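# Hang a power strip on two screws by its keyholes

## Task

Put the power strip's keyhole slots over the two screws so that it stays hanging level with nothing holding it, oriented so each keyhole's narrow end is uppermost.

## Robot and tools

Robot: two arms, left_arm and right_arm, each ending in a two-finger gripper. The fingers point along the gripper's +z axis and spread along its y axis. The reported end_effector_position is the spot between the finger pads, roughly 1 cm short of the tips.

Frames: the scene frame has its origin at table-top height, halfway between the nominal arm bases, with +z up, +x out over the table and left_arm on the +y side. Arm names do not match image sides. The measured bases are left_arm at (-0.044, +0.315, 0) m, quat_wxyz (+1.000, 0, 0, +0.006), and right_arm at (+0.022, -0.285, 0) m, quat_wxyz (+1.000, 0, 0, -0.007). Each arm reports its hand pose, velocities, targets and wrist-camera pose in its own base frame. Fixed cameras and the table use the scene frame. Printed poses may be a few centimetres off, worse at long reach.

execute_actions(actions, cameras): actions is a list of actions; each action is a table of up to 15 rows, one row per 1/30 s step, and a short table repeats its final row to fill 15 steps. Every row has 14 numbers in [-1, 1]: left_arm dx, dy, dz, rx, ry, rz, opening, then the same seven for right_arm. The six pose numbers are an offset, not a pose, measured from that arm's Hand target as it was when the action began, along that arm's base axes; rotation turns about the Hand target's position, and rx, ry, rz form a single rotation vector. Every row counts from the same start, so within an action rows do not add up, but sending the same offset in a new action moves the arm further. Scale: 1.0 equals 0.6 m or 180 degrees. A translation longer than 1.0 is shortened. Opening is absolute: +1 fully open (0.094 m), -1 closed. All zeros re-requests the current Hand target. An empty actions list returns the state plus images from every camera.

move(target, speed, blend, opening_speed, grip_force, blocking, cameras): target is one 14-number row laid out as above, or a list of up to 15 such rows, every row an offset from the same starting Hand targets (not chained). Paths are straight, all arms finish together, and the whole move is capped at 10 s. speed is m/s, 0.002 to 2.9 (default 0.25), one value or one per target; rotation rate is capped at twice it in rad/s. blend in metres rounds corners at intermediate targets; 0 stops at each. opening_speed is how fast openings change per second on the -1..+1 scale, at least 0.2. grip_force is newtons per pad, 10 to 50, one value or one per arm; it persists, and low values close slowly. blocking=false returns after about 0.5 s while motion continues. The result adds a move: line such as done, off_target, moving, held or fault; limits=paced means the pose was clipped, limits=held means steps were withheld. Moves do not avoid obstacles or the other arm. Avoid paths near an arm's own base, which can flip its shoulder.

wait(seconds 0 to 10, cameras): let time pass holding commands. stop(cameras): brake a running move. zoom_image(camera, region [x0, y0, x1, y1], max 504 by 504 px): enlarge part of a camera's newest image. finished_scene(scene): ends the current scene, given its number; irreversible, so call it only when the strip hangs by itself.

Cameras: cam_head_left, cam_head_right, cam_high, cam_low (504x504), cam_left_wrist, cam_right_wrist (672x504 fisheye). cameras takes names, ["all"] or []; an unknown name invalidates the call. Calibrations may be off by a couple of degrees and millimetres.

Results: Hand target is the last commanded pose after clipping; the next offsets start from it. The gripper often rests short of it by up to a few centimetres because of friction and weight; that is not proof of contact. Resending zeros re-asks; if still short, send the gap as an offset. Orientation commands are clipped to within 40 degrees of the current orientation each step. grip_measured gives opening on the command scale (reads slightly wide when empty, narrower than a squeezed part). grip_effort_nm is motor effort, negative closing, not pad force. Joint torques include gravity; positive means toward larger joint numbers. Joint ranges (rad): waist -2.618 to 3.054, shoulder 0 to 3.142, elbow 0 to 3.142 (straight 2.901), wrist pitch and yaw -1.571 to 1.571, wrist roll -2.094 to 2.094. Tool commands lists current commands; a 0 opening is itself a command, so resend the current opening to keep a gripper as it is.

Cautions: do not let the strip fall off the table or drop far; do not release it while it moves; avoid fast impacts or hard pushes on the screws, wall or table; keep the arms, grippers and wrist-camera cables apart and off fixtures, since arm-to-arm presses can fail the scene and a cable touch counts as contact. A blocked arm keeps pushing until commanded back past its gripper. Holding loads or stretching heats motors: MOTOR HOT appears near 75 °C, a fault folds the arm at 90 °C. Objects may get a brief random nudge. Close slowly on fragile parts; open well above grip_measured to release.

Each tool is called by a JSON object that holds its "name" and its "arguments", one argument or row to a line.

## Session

{"name": "execute_actions", "arguments": {
  "actions": []
}}

{"name": "zoom_image", "arguments": {
  "camera": "cam_high",
  "region": [180, 80, 400, 320]
}}

{"name": "zoom_image", "arguments": {
  "camera": "cam_head_right",
  "region": [160, 140, 360, 400]
}}

{"name": "zoom_image", "arguments": {
  "camera": "cam_low",
  "region": [100, 130, 300, 310]
}}

Scene clock: 0.00 s.
left_arm: end_effector_position=(+0.3727, +0.0628, +0.1317) grip_measured=+1.000 grip_effort_nm=n/a end_effector_quat_wxyz=(+0.655, -0.113, +0.740, +0.100) | right_arm: end_effector_position=(+0.3663, -0.0328, +0.1299) grip_measured=+1.000 grip_effort_nm=n/a end_effector_quat_wxyz=(+0.672, +0.112, +0.730, -0.055)
Joint positions: left_arm=[0.043 1.528 0.229 1.174 -0.257 -0.032 0.094] | right_arm=[0.041 1.559 0.177 1.286 0.273 0.097 0.094]
Joint velocities: within noise
Joint torques (N m): no reading
Heat: left arm: 40 °C; right arm: 40 °C.
Hand target: left_arm +0.3764, +0.0638, +0.1464; +0.672, -0.117, +0.725, +0.098 | right_arm +0.3686, -0.0332, +0.1376; +0.680, +0.113, +0.723, -0.056
Tool commands: left_gripper/opening=+1.0 right_gripper/opening=+1.0
camera_calibration:
cam_left_wrist: T_world_to_cam=[[0.274362, -0.957726, -0.0865251, -0.031903], [-0.697222, -0.13615, -0.703808, 0.366652], [0.662274, 0.253425, -0.705102, -0.0674789], [0, 0, 0, 1]] pos_world=[0.309081, 0.0364661, 0.207713]
cam_right_wrist: T_world_to_cam=[[-0.253353, -0.957142, -0.140324, 0.0775031], [-0.621116, 0.272157, -0.734946, 0.338701], [0.741638, -0.0990436, -0.663448, -0.0833303], [0, 0, 0, 1]] pos_world=[0.291809, -0.0262515, 0.204517]

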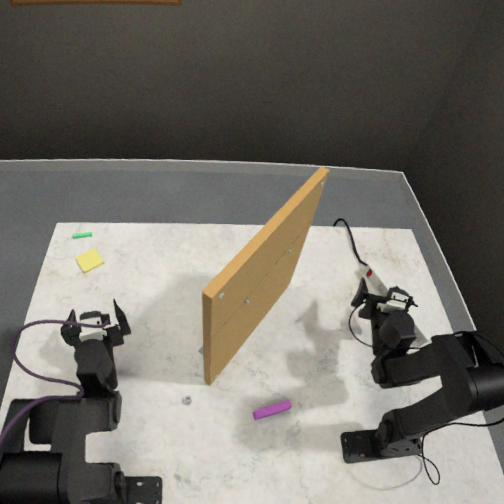

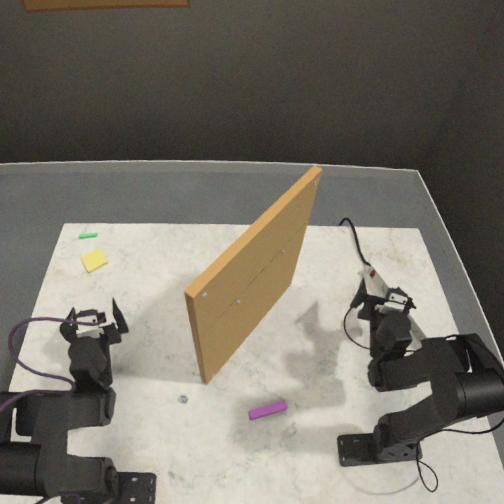

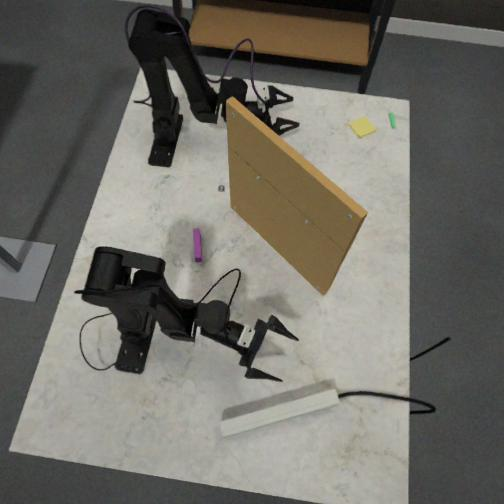

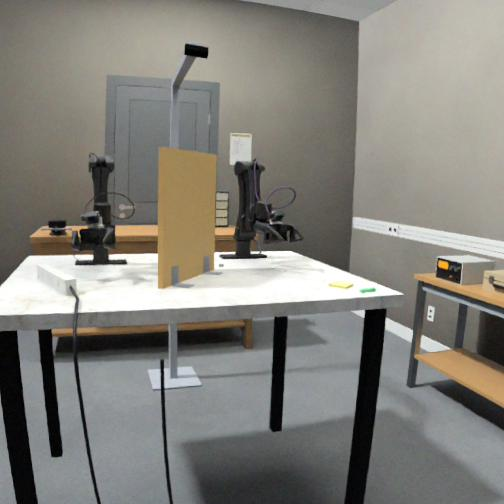

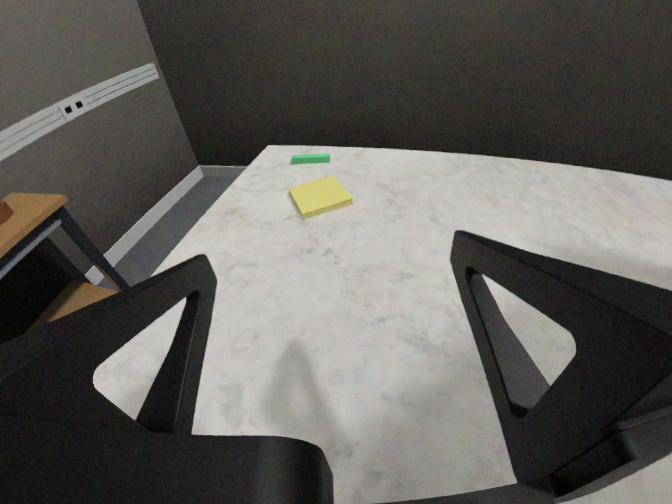

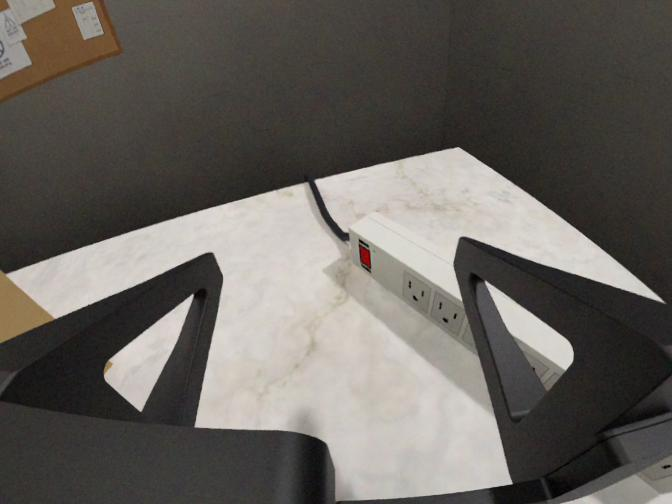

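Scaled by 2.100 from the camera's 504x504 image, which has a finer 720x720 frame.

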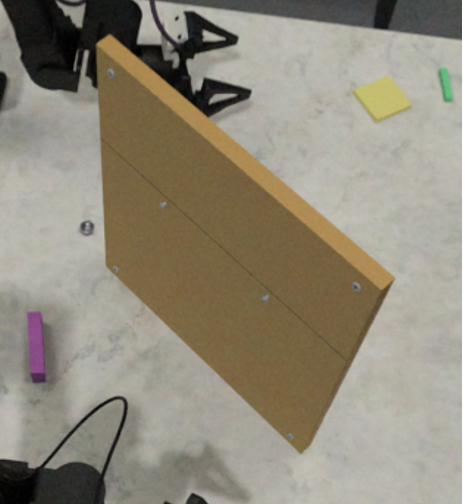

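Scaled by 1.938 from the camera's 504x504 image, which has a finer 720x720 frame.

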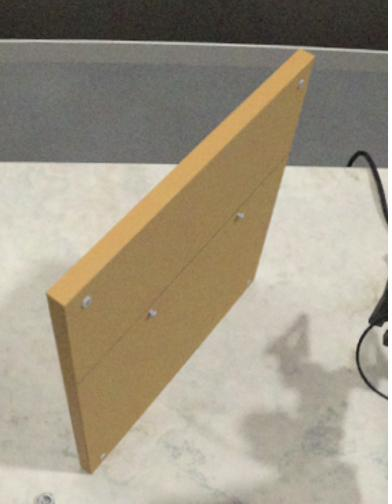

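Scaled by 2.520 from the camera's 504x504 image, which has a finer 720x720 frame.

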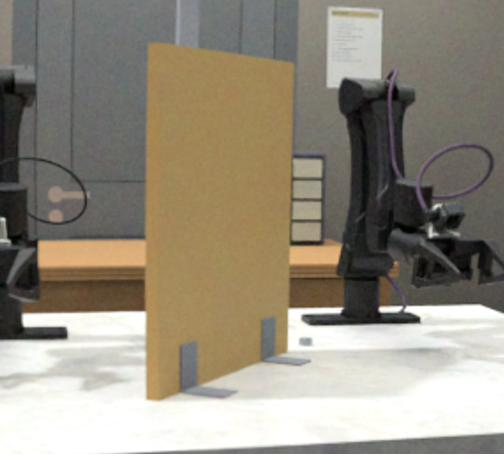

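{"name": "move", "arguments": {
  "target": [0,0,0,0,0,0,1, -0.064,0.005,0.137,-0.0597,0.483,0.184,-1],
  "cameras": ["cam_right_wrist","cam_high","cam_low"]
}}

{"name": "zoom_image", "arguments": {
  "camera": "cam_low",
  "region": [20, 220, 140, 320]
}}

{"name": "zoom_image", "arguments": {
  "camera": "cam_high",
  "region": [205, 360, 365, 460]
}}

Scene clock: 67.50 s.
left_arm: end_effector_position=(+0.3727, +0.0628, +0.1317) grip_measured=+1.000 grip_effort_nm=-0.02 end_effector_quat_wxyz=(+0.655, -0.113, +0.740, +0.100) | right_arm: end_effector_position=(+0.3272, -0.0307, +0.2100) grip_measured=-0.994 grip_effort_nm=-0.35 end_effector_quat_wxyz=(+0.043, -0.200, +0.979, -0.012)
Joint positions: left_arm=[0.043 1.528 0.229 1.174 -0.257 -0.032 0.094] | right_arm=[-0.097 1.752 1.84 -1.569 -0.002 -0.5 0]
Joint torques (N m): left_arm=[-0.02 -5.23 5.98 1.97 -0.05 -0.03] | right_arm=[0.46 -7.57 7.72 -0.19 0 -0.07]
Heat: left arm: 47 °C; right arm: 43 °C.
Hand target: left_arm +0.3764, +0.0638, +0.1464; +0.672, -0.117, +0.725, +0.098 | right_arm +0.3302, -0.0302, +0.2198; +0.000, -0.204, +0.979, +0.000
Off the commanded pose: left_arm 0.015 m, 3 deg | right_arm 0.010 m, 5 deg.
joint sent to its limit (right arm) — joint 4 (wrist pitch), lower limit. The joint targets are off in position and orientation.
move: off_target (left_arm, right_arm)
camera_calibration:
cam_right_wrist: T_world_to_cam=[[0.322261, -0.945451, 0.0476376, -0.146607], [-0.811566, -0.250019, 0.528064, 0.153691], [-0.487348, -0.208836, -0.847867, 0.436504], [0, 0, 0, 1]] pos_world=[0.384705, -0.00902703, 0.295923]
Images, in order (width x height): cam_high 504x504, cam_low 504x504, cam_right_wrist 672x504.

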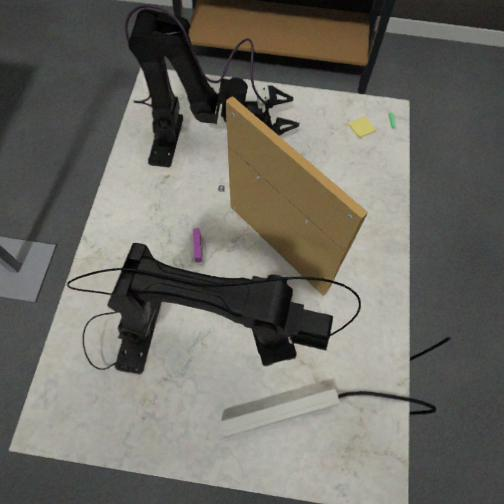

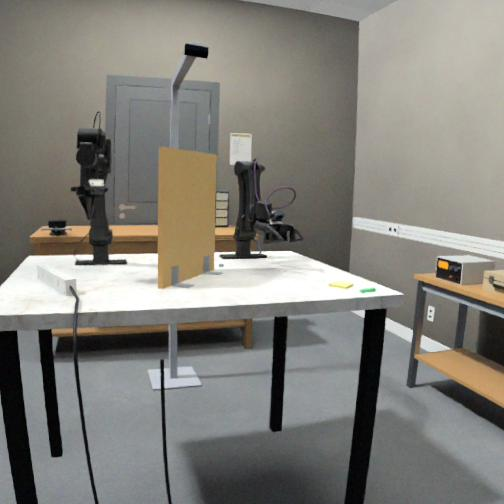

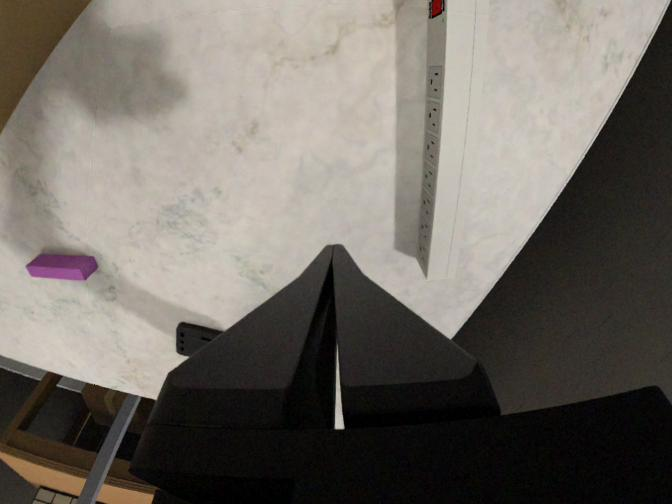

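Scaled by 4.200 from the camera's 504x504 image, which has a finer 720x720 frame.

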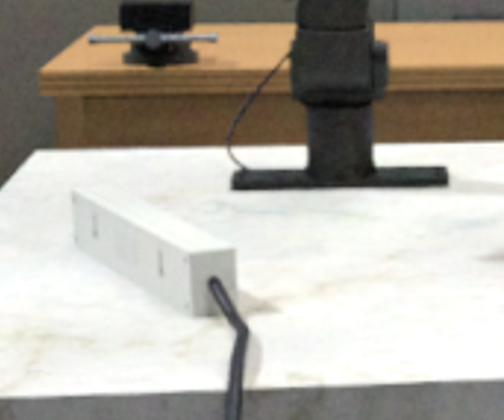

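Scaled by 3.150 from the camera's 504x504 image, which has a finer 720x720 frame.

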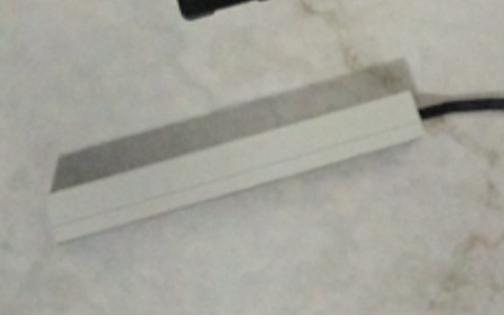

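{"name": "move", "arguments": {
  "target": [
    [0,0,0,0,0,0,1, 0.031,-0.076,-0.14,0,0,0,-1],
    [0,0,0,0,0,0,1, 0.031,-0.076,-0.297,0,0,0,-1],
    [0,0,0,0,0,0,1, 0.074,-0.171,-0.29,0,0,0,-1]
  ],
  "speed": [0.2,0.12,0.06],
  "blend": [0.02,0,0],
  "cameras": ["cam_right_wrist","cam_high","cam_low"]
}}

{"name": "zoom_image", "arguments": {
  "camera": "cam_low",
  "region": [20, 220, 140, 320]
}}

Scene clock: 91.10 s.
left_arm: end_effector_position=(+0.3727, +0.0628, +0.1317) grip_measured=+1.000 grip_effort_nm=-0.02 end_effector_quat_wxyz=(+0.655, -0.113, +0.740, +0.100) | right_arm: end_effector_position=(+0.3678, -0.1267, +0.0431) grip_measured=-0.994 grip_effort_nm=-0.35 end_effector_quat_wxyz=(-0.007, -0.204, +0.979, +0.003)
Joint positions: left_arm=[0.043 1.528 0.229 1.174 -0.257 -0.032 0.094] | right_arm=[-0.334 2.073 1.606 -1.119 0.001 -0.744 0]
Joint torques (N m): left_arm=[-0.09 -5.18 5.98 1.97 -0.05 -0.03] | right_arm=[-0.68 -8.85 7.79 -0.31 0 -0.06]
Heat: left arm: 47 °C; right arm: 41 °C.
Hand target: left_arm +0.3764, +0.0638, +0.1464; +0.672, -0.117, +0.725, +0.098 | right_arm +0.3746, -0.1328, +0.0458; +0.000, -0.204, +0.979, +0.000
Off the commanded pose: left_arm 0.015 m, 3 deg | right_arm 0.010 m, 1 deg.
move: off_target (left_arm)
camera_calibration:
cam_right_wrist: T_world_to_cam=[[0.332186, -0.943205, 0.00404832, -0.243932], [-0.75072, -0.261792, 0.606535, 0.223538], [-0.571027, -0.204522, -0.795046, 0.323734], [0, 0, 0, 1]] pos_world=[0.433706, -0.105346, 0.122787]
Images, in order (width x height): cam_high 504x504, cam_low 504x504, cam_right_wrist 672x504.

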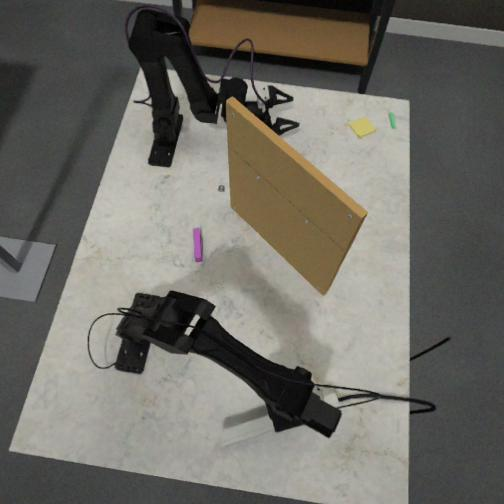

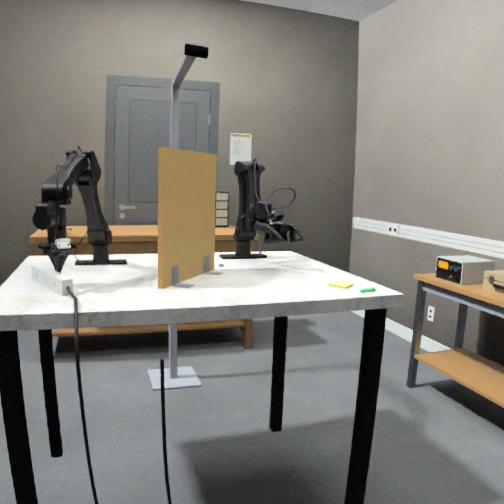

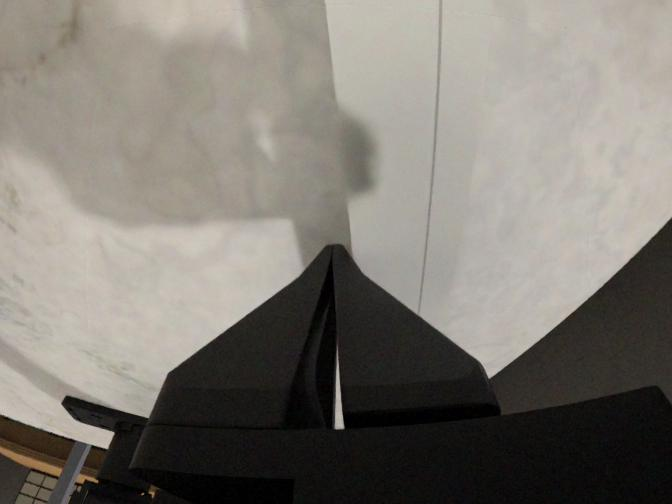

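Scaled by 4.200 from the camera's 504x504 image, which has a finer 720x720 frame.

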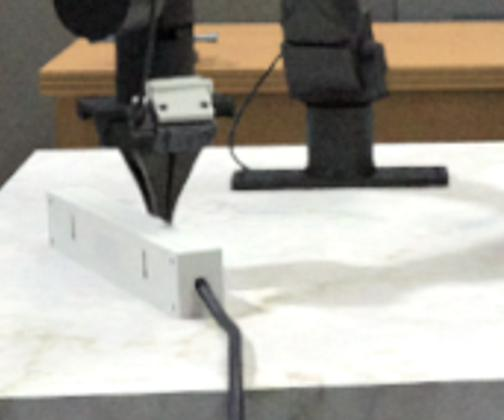

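{"name": "move", "arguments": {
  "target": [0,0,0,0,0,0,1, 0.02,-0.045,0.035,0,0,0,-1],
  "speed": 0.1,
  "cameras": ["cam_right_wrist","cam_low"]
}}

{"name": "zoom_image", "arguments": {
  "camera": "cam_low",
  "region": [20, 220, 140, 320]
}}

Scene clock: 105.63 s.
left_arm: end_effector_position=(+0.3727, +0.0628, +0.1317) grip_measured=+1.000 grip_effort_nm=-0.02 end_effector_quat_wxyz=(+0.655, -0.113, +0.740, +0.100) | right_arm: end_effector_position=(+0.3812, -0.1564, +0.0650) grip_measured=-0.994 grip_effort_nm=-0.35 end_effector_quat_wxyz=(-0.004, -0.201, +0.980, +0.001)
Joint positions: left_arm=[0.043 1.528 0.229 1.174 -0.257 -0.032 0.094] | right_arm=[-0.39 2.145 1.806 -1.24 0.003 -0.794 0]
Joint torques (N m): left_arm=[-0.12 -5.22 5.94 1.96 -0.07 -0.03] | right_arm=[-0.18 -9.43 7.88 -0.34 -0.01 -0.06]
Heat: left arm: 48 °C; right arm: 42 °C.
Hand target: left_arm +0.3764, +0.0638, +0.1464; +0.672, -0.117, +0.725, +0.098 | right_arm +0.3866, -0.1598, +0.0668; +0.000, -0.204, +0.979, +0.000
Off the commanded pose: left_arm 0.015 m, 3 deg | right_arm 0.007 m, 1 deg.
move: off_target (left_arm)
camera_calibration:
cam_right_wrist: T_world_to_cam=[[0.326394, -0.945194, 0.00867899, -0.274954], [-0.755508, -0.255352, 0.603327, 0.215612], [-0.568045, -0.203479, -0.797447, 0.341959], [0, 0, 0, 1]] pos_world=[0.446888, -0.135246, 0.144996]
Images, in order (width x height): cam_low 504x504, cam_right_wrist 672x504.

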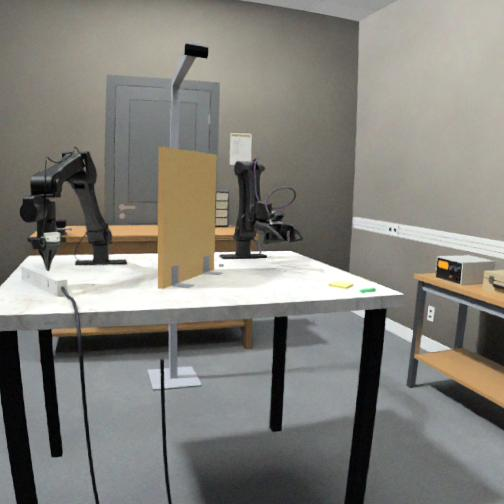

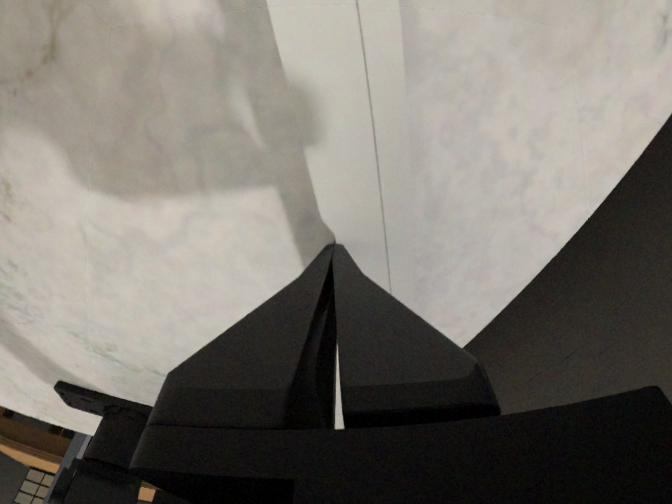

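Scaled by 4.200 from the camera's 504x504 image, which has a finer 720x720 frame.

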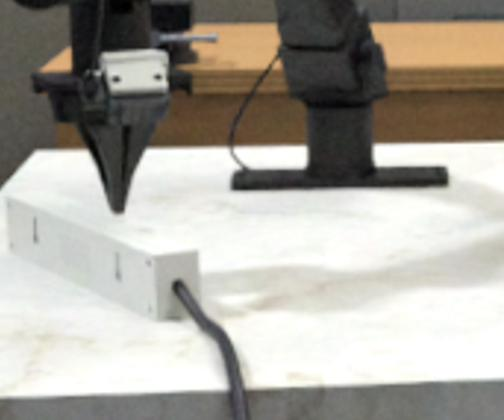

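{"name": "move", "arguments": {
  "target": [0,0,0,0,0,0,1, -0.03,0.03,0.2,0,0,0,0.5],
  "cameras": ["cam_right_wrist","cam_high"]
}}

Scene clock: 138.80 s.
left_arm: end_effector_position=(+0.3727, +0.0628, +0.1317) grip_measured=+1.000 grip_effort_nm=-0.02 end_effector_quat_wxyz=(+0.655, -0.113, +0.740, +0.100) | right_arm: end_effector_position=(+0.3678, -0.1430, +0.1707) grip_measured=+0.498 grip_effort_nm=0.07 end_effector_quat_wxyz=(+0.015, -0.207, +0.978, -0.012)
Joint positions: left_arm=[0.043 1.528 0.229 1.174 -0.257 -0.032 0.094] | right_arm=[-0.372 2.054 2.09 -1.569 0.003 -0.788 0.07]
Joint torques (N m): left_arm=[-0.03 -5.14 6.01 1.97 -0.07 -0.03] | right_arm=[0.32 -12.49 6.9 -0.25 -0.02 0.06]
Heat: left arm: 48 °C; right arm: 43 °C.
Hand target: left_arm +0.3764, +0.0638, +0.1464; +0.672, -0.117, +0.725, +0.098 | right_arm +0.3686, -0.1418, +0.1868; +0.000, -0.204, +0.979, +0.000
Off the commanded pose: left_arm 0.015 m, 3 deg | right_arm 0.016 m, 2 deg.
joint sent to its limit (right arm) — joint 4 (wrist pitch), lower limit. The joint targets are off in position and orientation.
move: off_target (left_arm, right_arm)
camera_calibration:
cam_right_wrist: T_world_to_cam=[[0.336931, -0.940724, 0.0389449, -0.267247], [-0.777577, -0.254698, 0.574894, 0.158215], [-0.530897, -0.223982, -0.817301, 0.408186], [0, 0, 0, 1]] pos_world=[0.429773, -0.119682, 0.253062]
Images, in order (width x height): cam_high 504x504, cam_right_wrist 672x504.

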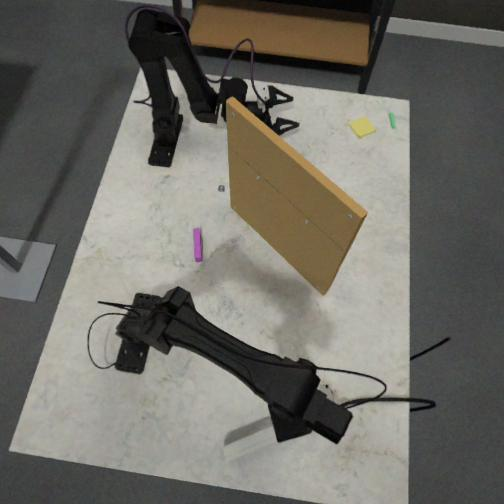

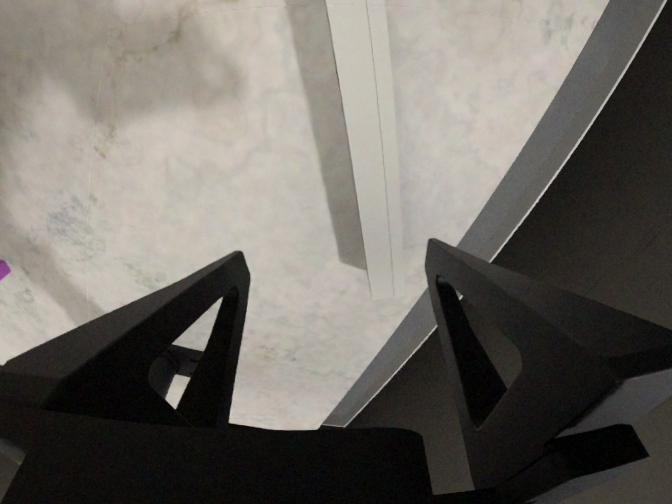

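{"name": "move", "arguments": {
  "target": [0,0,0,0,0,0,1, 0.026,-0.049,-0.15,0,0,0.025,0.5],
  "cameras": ["cam_right_wrist"]
}}

Scene clock: 151.73 s.
left_arm: end_effector_position=(+0.3727, +0.0628, +0.1317) grip_measured=+1.000 grip_effort_nm=-0.02 end_effector_quat_wxyz=(+0.655, -0.113, +0.740, +0.100) | right_arm: end_effector_position=(+0.3797, -0.1685, +0.0972) grip_measured=+0.498 grip_effort_nm=0.08 end_effector_quat_wxyz=(-0.009, -0.239, +0.971, +0.004)
Joint positions: left_arm=[0.043 1.528 0.229 1.174 -0.257 -0.032 0.094] | right_arm=[-0.418 2.168 1.97 -1.392 0.004 -0.9 0.07]
Joint torques (N m): left_arm=[-0.08 -5.26 5.98 1.98 -0.05 -0.02] | right_arm=[-0.14 -10.96 5.6 -0.14 -0.04 -0.06]
Heat: left arm: 49 °C; right arm: 42 °C.
Hand target: left_arm +0.3764, +0.0638, +0.1464; +0.672, -0.117, +0.725, +0.098 | right_arm +0.3842, -0.1712, +0.0968; +0.000, -0.242, +0.970, +0.000
Off the commanded pose: left_arm 0.015 m, 3 deg | right_arm 0.005 m, 1 deg.
move: off_target (left_arm)
camera_calibration:
cam_right_wrist: T_world_to_cam=[[0.399327, -0.916808, 0.00100377, -0.308309], [-0.726955, -0.315967, 0.609673, 0.17027], [-0.558636, -0.244189, -0.792653, 0.35347], [0, 0, 0, 1]] pos_world=[0.444355, -0.142547, 0.176679]
Images, in order (width x height): cam_right_wrist 672x504.

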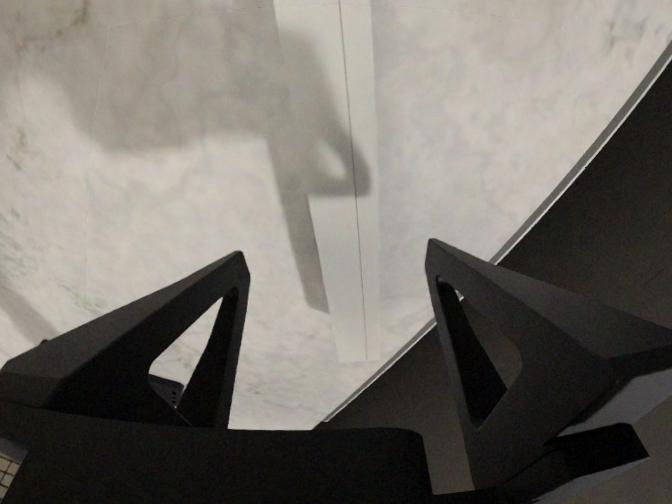

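{"name": "move", "arguments": {
  "target": [
    [0,0,0,0,0,0,1, 0.003,-0.004,-0.106,0,0,0,0.5],
    [0,0,0,0,0,0,1, 0.003,-0.004,-0.106,0,0,0,-0.45]
  ],
  "cameras": ["cam_right_wrist"],
  "speed": 0.1,
  "opening_speed": 0.3
}}

Scene clock: 165.13 s.
left_arm: end_effector_position=(+0.3727, +0.0628, +0.1317) grip_measured=+1.000 grip_effort_nm=-0.02 end_effector_quat_wxyz=(+0.655, -0.113, +0.740, +0.100) | right_arm: end_effector_position=(+0.3849, -0.1708, +0.0396) grip_measured=-0.318 grip_effort_nm=-1.05 end_effector_quat_wxyz=(-0.002, -0.247, +0.969, -0.002)
Joint positions: left_arm=[0.043 1.528 0.229 1.174 -0.257 -0.032 0.094] | right_arm=[-0.418 2.189 1.775 -1.157 0.004 -0.917 0.032]
Joint torques (N m): left_arm=[-0.09 -5.18 5.94 1.96 -0.05 -0.02] | right_arm=[-0.42 -10.11 5.01 -0.09 -0.02 0.01]
Heat: left arm: 49 °C; right arm: 41 °C.
Hand target: left_arm +0.3764, +0.0638, +0.1464; +0.672, -0.117, +0.725, +0.098 | right_arm +0.3860, -0.1736, +0.0332; +0.000, -0.242, +0.970, +0.000
Off the commanded pose: left_arm 0.015 m, 3 deg | right_arm 0.007 m, 1 deg.
move: off_target (left_arm)
camera_calibration:
cam_right_wrist: T_world_to_cam=[[0.41455, -0.909912, 0.0144342, -0.317633], [-0.731707, -0.323846, 0.599774, 0.209304], [-0.541068, -0.259198, -0.800039, 0.301056], [0, 0, 0, 1]] pos_world=[0.447715, -0.143203, 0.119907]
Images, in order (width x height): cam_right_wrist 672x504.

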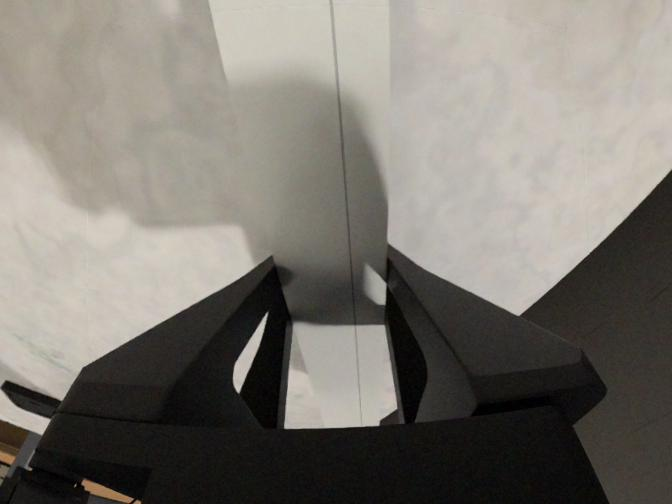

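{"name": "move", "arguments": {
  "target": [
    [0,0,0,0,0,0,1, 0,0.02,0.17,0,0,0,-0.45],
    [0,0,0,0,0,0,1, -0.11,0.24,0.19,0,0,-0.656,-0.45]
  ],
  "cameras": ["cam_right_wrist","cam_high","cam_low"],
  "speed": [0.12,0.25],
  "blend": [0.02,0]
}}

Scene clock: 190.37 s.
left_arm: end_effector_position=(+0.3727, +0.0628, +0.1317) grip_measured=+1.000 grip_effort_nm=-0.02 end_effector_quat_wxyz=(+0.655, -0.113, +0.740, +0.100) | right_arm: end_effector_position=(+0.3536, -0.0192, +0.1320) grip_measured=-0.319 grip_effort_nm=-1.05 end_effector_quat_wxyz=(+0.013, +0.652, +0.757, +0.040)
Joint positions: left_arm=[0.043 1.528 0.229 1.174 -0.257 -0.032 0.094] | right_arm=[-0.082 1.819 1.608 -1.291 -0.049 1.342 0.032]
Joint torques (N m): left_arm=[-0.03 -5.19 5.98 1.97 -0.06 -0.03] | right_arm=[-0.68 -13.74 4.92 -0.99 0.33 1.3]
Heat: left arm: 49 °C; right arm: 40 °C.
Hand target: left_arm +0.3764, +0.0638, +0.1464; +0.672, -0.117, +0.725, +0.098 | right_arm +0.3200, -0.0296, +0.1472; +0.000, +0.708, +0.707, +0.000
Off the commanded pose: left_arm 0.015 m, 3 deg | right_arm 0.038 m, 10 deg.
move: off_target (left_arm, right_arm)
camera_calibration:
cam_right_wrist: T_world_to_cam=[[-0.995157, -0.0752027, -0.0633032, 0.356755], [-0.0982798, 0.77399, 0.625525, -0.026147], [0.00195491, 0.628717, -0.777632, 0.219442], [0, 0, 0, 1]] pos_world=[0.352029, -0.0909001, 0.209584]
Images, in order (width x height): cam_high 504x504, cam_low 504x504, cam_right_wrist 672x504.

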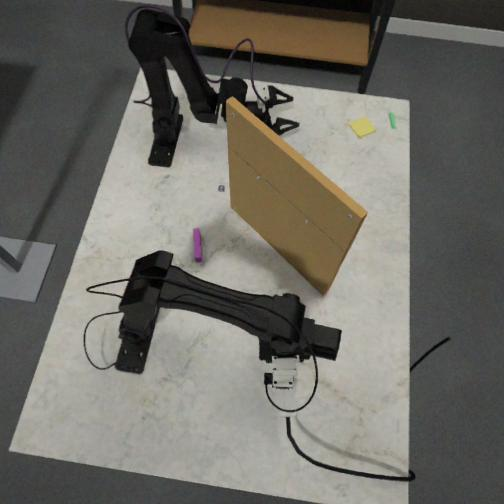

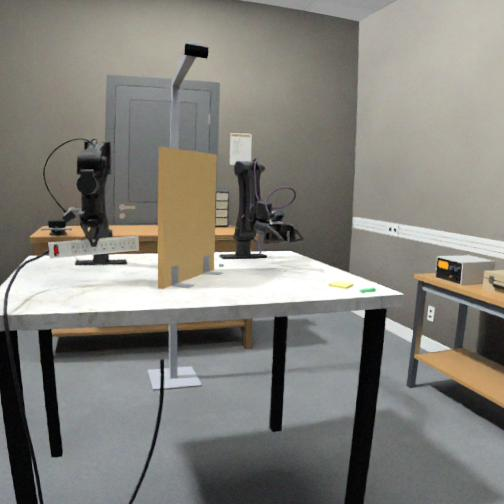

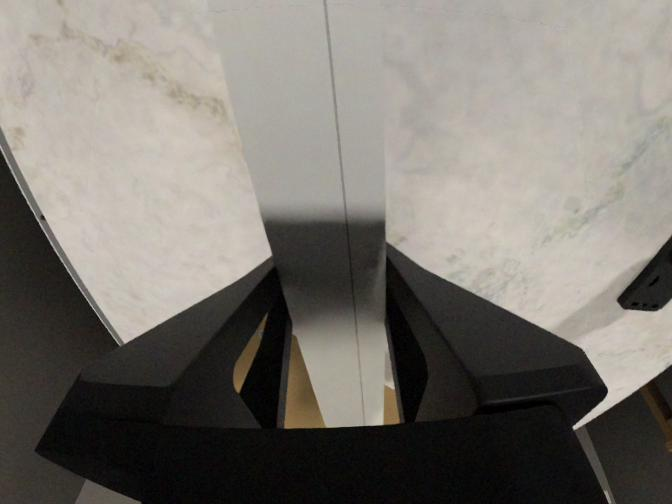

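{"name": "move", "arguments": {
  "target": [
    [0,0,0,0,0,0,1, -0.02,0,-0.13,0,0,0,-0.45],
    [0,0,0,0,0,0,1, -0.02,0,-0.155,0,0,0,-0.45]
  ],
  "cameras": ["cam_low","cam_right_wrist"],
  "speed": [0.15,0.05]
}}

{"name": "zoom_image", "arguments": {
  "camera": "cam_low",
  "region": [20, 200, 170, 320]
}}

Scene clock: 203.00 s.
left_arm: end_effector_position=(+0.3727, +0.0628, +0.1317) grip_measured=+1.000 grip_effort_nm=-0.02 end_effector_quat_wxyz=(+0.655, -0.113, +0.740, +0.100) | right_arm: end_effector_position=(+0.3280, -0.0193, +0.0483) grip_measured=-0.319 grip_effort_nm=-1.05 end_effector_quat_wxyz=(+0.009, +0.668, +0.744, +0.030)
Joint positions: left_arm=[0.043 1.528 0.229 1.174 -0.257 -0.032 0.094] | right_arm=[-0.082 1.786 1.231 -0.966 -0.037 1.382 0.032]
Joint torques (N m): left_arm=[-0.1 -5.24 5.94 1.98 -0.05 -0.03] | right_arm=[-0.99 -10.58 4.36 -0.65 0.24 0.88]
Heat: left arm: 49 °C; right arm: 40 °C.
Hand target: left_arm +0.3764, +0.0638, +0.1464; +0.672, -0.117, +0.725, +0.098 | right_arm +0.3080, -0.0296, +0.0542; +0.000, +0.708, +0.707, +0.000
Off the commanded pose: left_arm 0.015 m, 3 deg | right_arm 0.023 m, 7 deg.
move: off_target (left_arm, right_arm)
camera_calibration:
cam_right_wrist: T_world_to_cam=[[-0.998494, -0.0352762, -0.0420248, 0.326678], [-0.0537592, 0.782183, 0.620725, 0.00952151], [0.0109743, 0.622049, -0.782902, 0.151614], [0, 0, 0, 1]] pos_world=[0.325034, -0.0902347, 0.126517]
Images, in order (width x height): cam_low 504x504, cam_right_wrist 672x504.

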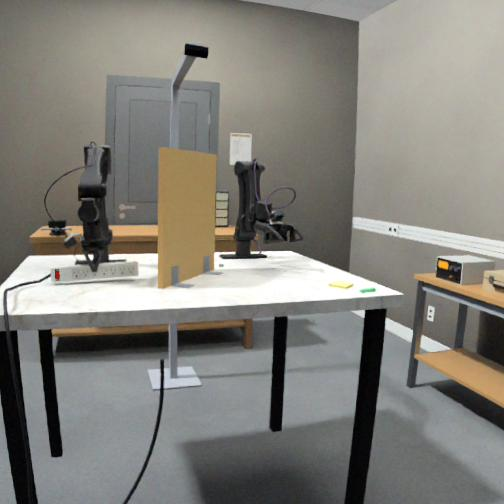

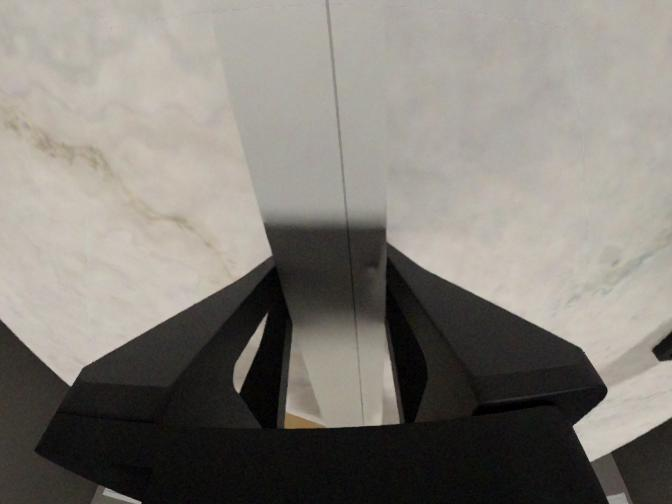

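Scaled by 3.360 from the camera's 504x504 image, which has a finer 720x720 frame.

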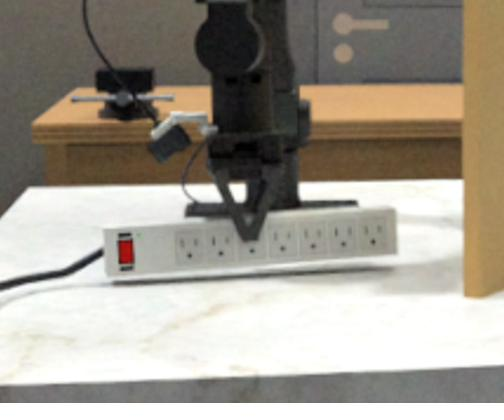

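{"name": "move", "arguments": {
  "target": [
    [0,0,0,0,0,0,1, 0,0,-0.014,0,0,0,-0.45],
    [0,0,0,0,0,0,1, 0,0,-0.014,0,0,0,0.3]
  ],
  "speed": 0.04,
  "opening_speed": 0.3,
  "cameras": ["cam_low","cam_right_wrist"]
}}

{"name": "zoom_image", "arguments": {
  "camera": "cam_low",
  "region": [20, 200, 170, 320]
}}

Scene clock: 218.50 s.
left_arm: end_effector_position=(+0.3727, +0.0628, +0.1317) grip_measured=+1.000 grip_effort_nm=-0.02 end_effector_quat_wxyz=(+0.655, -0.113, +0.740, +0.100) | right_arm: end_effector_position=(+0.3139, -0.0204, +0.0410) grip_measured=+0.299 grip_effort_nm=0.06 end_effector_quat_wxyz=(-0.006, +0.693, +0.721, +0.011)
Joint positions: left_arm=[0.043 1.528 0.229 1.174 -0.257 -0.032 0.094] | right_arm=[-0.082 1.786 1.201 -0.983 -0.025 1.448 0.061]
Joint torques (N m): left_arm=[-0.05 -5.18 6 1.97 -0.04 -0.01] | right_arm=[-1.03 -9.54 4.77 -0.4 0.17 0.23]
Heat: left arm: 50 °C; right arm: 40 °C.
Hand target: left_arm +0.3764, +0.0638, +0.1464; +0.672, -0.117, +0.725, +0.098 | right_arm +0.3080, -0.0296, +0.0458; +0.000, +0.708, +0.707, +0.000
Off the commanded pose: left_arm 0.015 m, 3 deg | right_arm 0.012 m, 3 deg.
move: off_target (left_arm, right_arm); target 2's new opening was sent with right_arm's hand 0.023 m and 7 deg from that target
camera_calibration:
cam_right_wrist: T_world_to_cam=[[-0.999499, 0.0309308, 0.00669167, 0.312032], [0.0284822, 0.78706, 0.616218, -0.0114376], [0.0137934, 0.6161, -0.787547, 0.145915], [0, 0, 0, 1]] pos_world=[0.310189, -0.0905478, 0.119875]
Images, in order (width x height): cam_low 504x504, cam_right_wrist 672x504.

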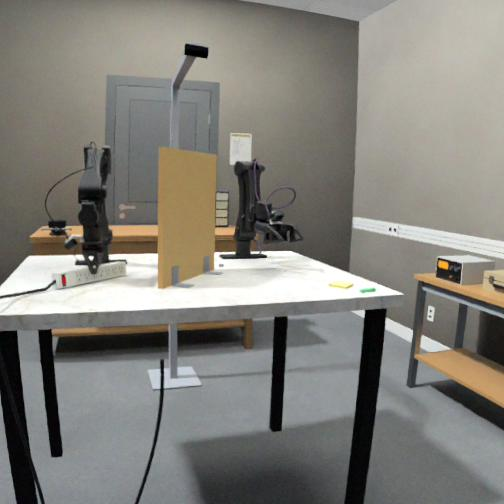

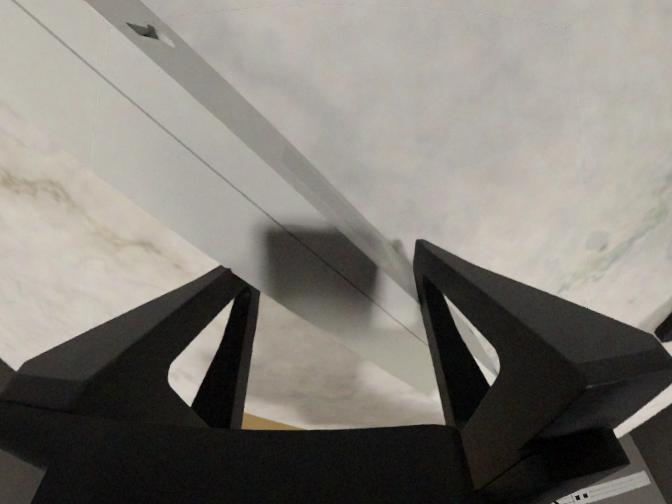

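Scaled by 3.360 from the camera's 504x504 image, which has a finer 720x720 frame.

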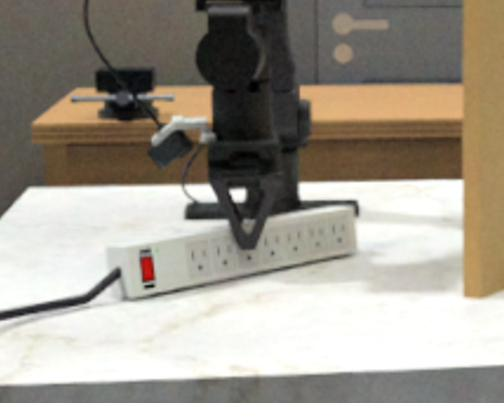

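{"name": "move", "arguments": {
  "target": [
    [0,0,0,0,0,0,1, 0,0,0.2,0,0,0,0.3],
    [0,0,0,0,0,0,1, 0.09,0.082,0.2,0.0425,-0.117,0.2194,-1]
  ],
  "speed": [0.15,0.2],
  "cameras": ["cam_low","cam_right_wrist","cam_high"]
}}

Scene clock: 256.57 s.
left_arm: end_effector_position=(+0.3727, +0.0628, +0.1317) grip_measured=+1.000 grip_effort_nm=-0.02 end_effector_quat_wxyz=(+0.655, -0.113, +0.740, +0.100) | right_arm: end_effector_position=(+0.3599, +0.0186, +0.1544) grip_measured=-0.994 grip_effort_nm=-0.35 end_effector_quat_wxyz=(+0.058, +0.424, +0.889, +0.159)
Joint positions: left_arm=[0.043 1.528 0.229 1.174 -0.257 -0.032 0.094] | right_arm=[-0.078 1.684 1.491 -1.148 -0.255 0.842 0]
Joint torques (N m): left_arm=[-0.09 -5.22 6 1.97 -0.06 -0.03] | right_arm=[-0.02 -10.74 4.98 0.32 -0.2 -0.08]
Heat: left arm: 50 °C; right arm: 39 °C.
Hand target: left_arm +0.3764, +0.0638, +0.1464; +0.672, -0.117, +0.725, +0.098 | right_arm +0.3620, +0.0196, +0.1658; +0.081, +0.416, +0.889, +0.173
Off the commanded pose: left_arm 0.015 m, 3 deg | right_arm 0.012 m, 3 deg.
move: off_target (left_arm, right_arm); target 2's new opening was sent with right_arm's hand 0.012 m and 3 deg from that target
camera_calibration:
cam_right_wrist: T_world_to_cam=[[-0.782477, -0.53495, -0.318682, 0.338677], [-0.601453, 0.516826, 0.609217, 0.119546], [-0.161198, 0.66837, -0.726152, 0.263123], [0, 0, 0, 1]] pos_world=[0.379323, -0.0564723, 0.226168]
Images, in order (width x height): cam_high 504x504, cam_low 504x504, cam_right_wrist 672x504.

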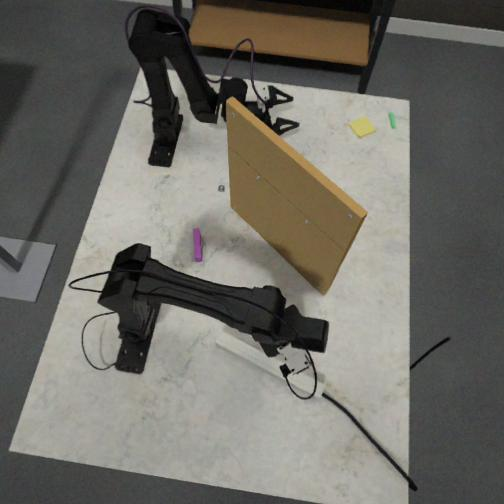

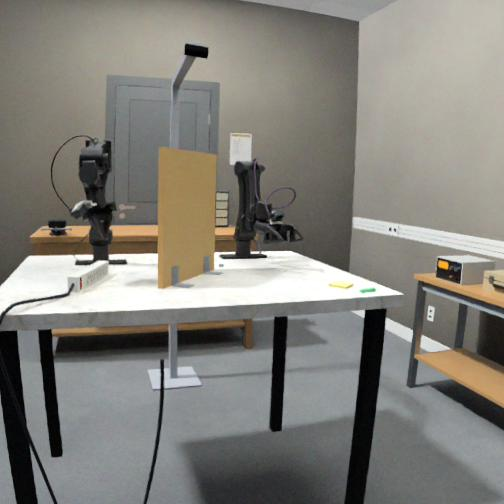

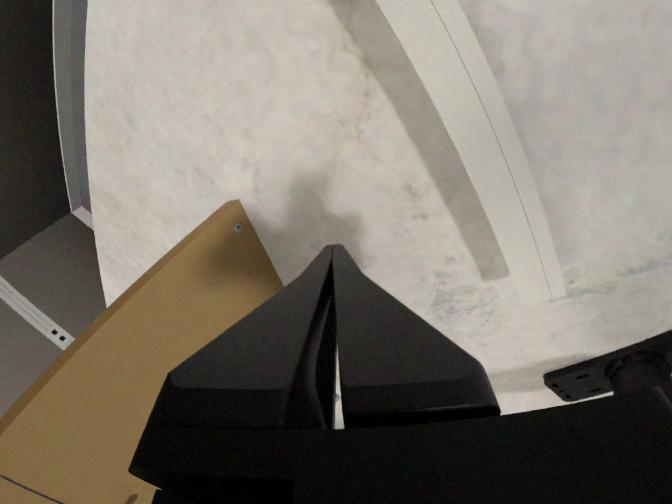

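{"name": "move", "arguments": {
  "target": [
    [0,0,0,0,0,0,1, -0.008,0.035,0,0,0,0.155,-1],
    [0,0,0,0,0,0,1, -0.008,0.035,-0.198,0,0,0.155,-1],
    [0,0,0,0,0,0,1, -0.05,-0.088,-0.192,0,0,0.155,-1]
  ],
  "speed": [0.2,0.15,0.08],
  "cameras": ["cam_low","cam_right_wrist","cam_high"]
}}

{"name": "zoom_image", "arguments": {
  "camera": "cam_low",
  "region": [20, 200, 170, 320]
}}

Scene clock: 282.23 s.
left_arm: end_effector_position=(+0.3727, +0.0628, +0.1317) grip_measured=+1.000 grip_effort_nm=-0.02 end_effector_quat_wxyz=(+0.655, -0.113, +0.740, +0.100) | right_arm: end_effector_position=(+0.3335, -0.0333, +0.0462) grip_measured=-0.994 grip_effort_nm=-0.35 end_effector_quat_wxyz=(+0.033, +0.193, +0.963, +0.184)
Joint positions: left_arm=[0.043 1.528 0.229 1.174 -0.257 -0.032 0.094] | right_arm=[-0.301 1.824 1.218 -0.937 -0.376 0.1 0]
Joint torques (N m): left_arm=[-0.05 -5.19 5.93 1.98 -0.07 -0.03] | right_arm=[-0.35 -9.21 5.03 -0.28 -0.22 -0.1]
Heat: left arm: 50 °C; right arm: 40 °C.
Hand target: left_arm +0.3764, +0.0638, +0.1464; +0.672, -0.117, +0.725, +0.098 | right_arm +0.3320, -0.0332, +0.0506; +0.036, +0.189, +0.963, +0.187
Off the commanded pose: left_arm 0.015 m, 3 deg | right_arm 0.005 m, 1 deg.
move: off_target (left_arm)
camera_calibration:
cam_right_wrist: T_world_to_cam=[[-0.426714, -0.831652, -0.355345, 0.128887], [-0.795363, 0.15807, 0.58516, 0.250215], [-0.43048, 0.532324, -0.728916, 0.30036], [0, 0, 0, 1]] pos_world=[0.383308, -0.0922508, 0.118321]
Images, in order (width x height): cam_high 504x504, cam_low 504x504, cam_right_wrist 672x504.

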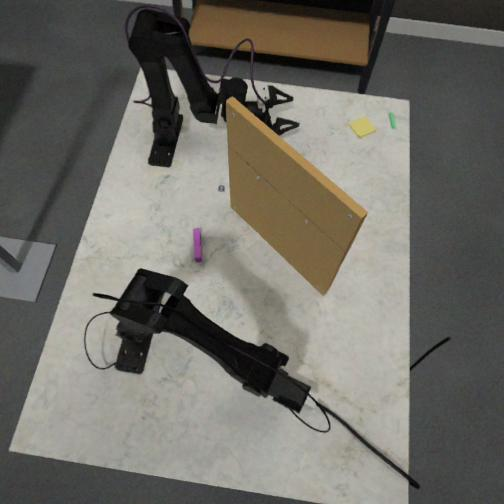

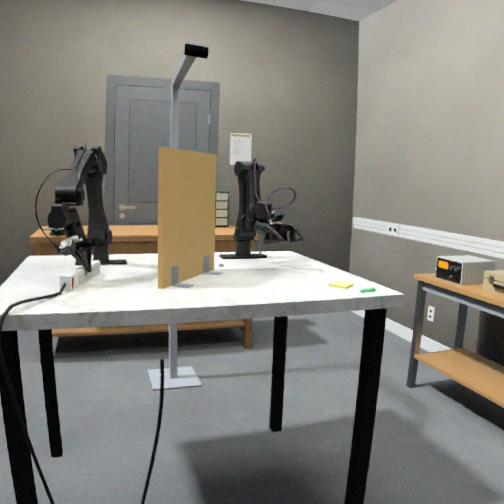

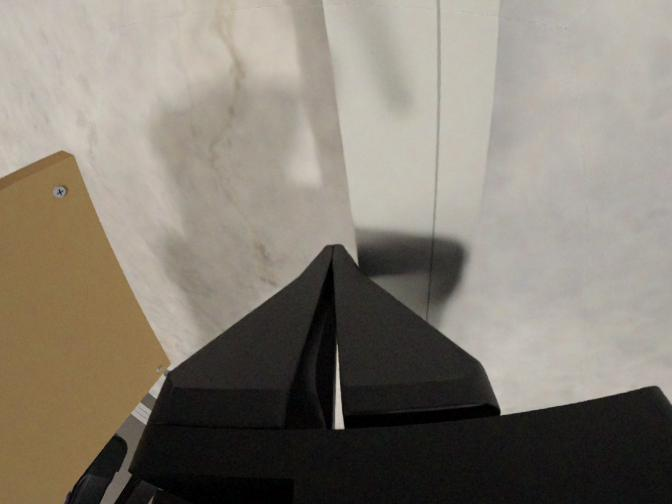

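Scaled by 3.360 from the camera's 504x504 image, which has a finer 720x720 frame.

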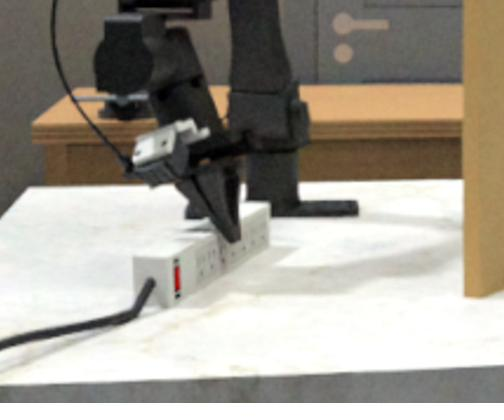

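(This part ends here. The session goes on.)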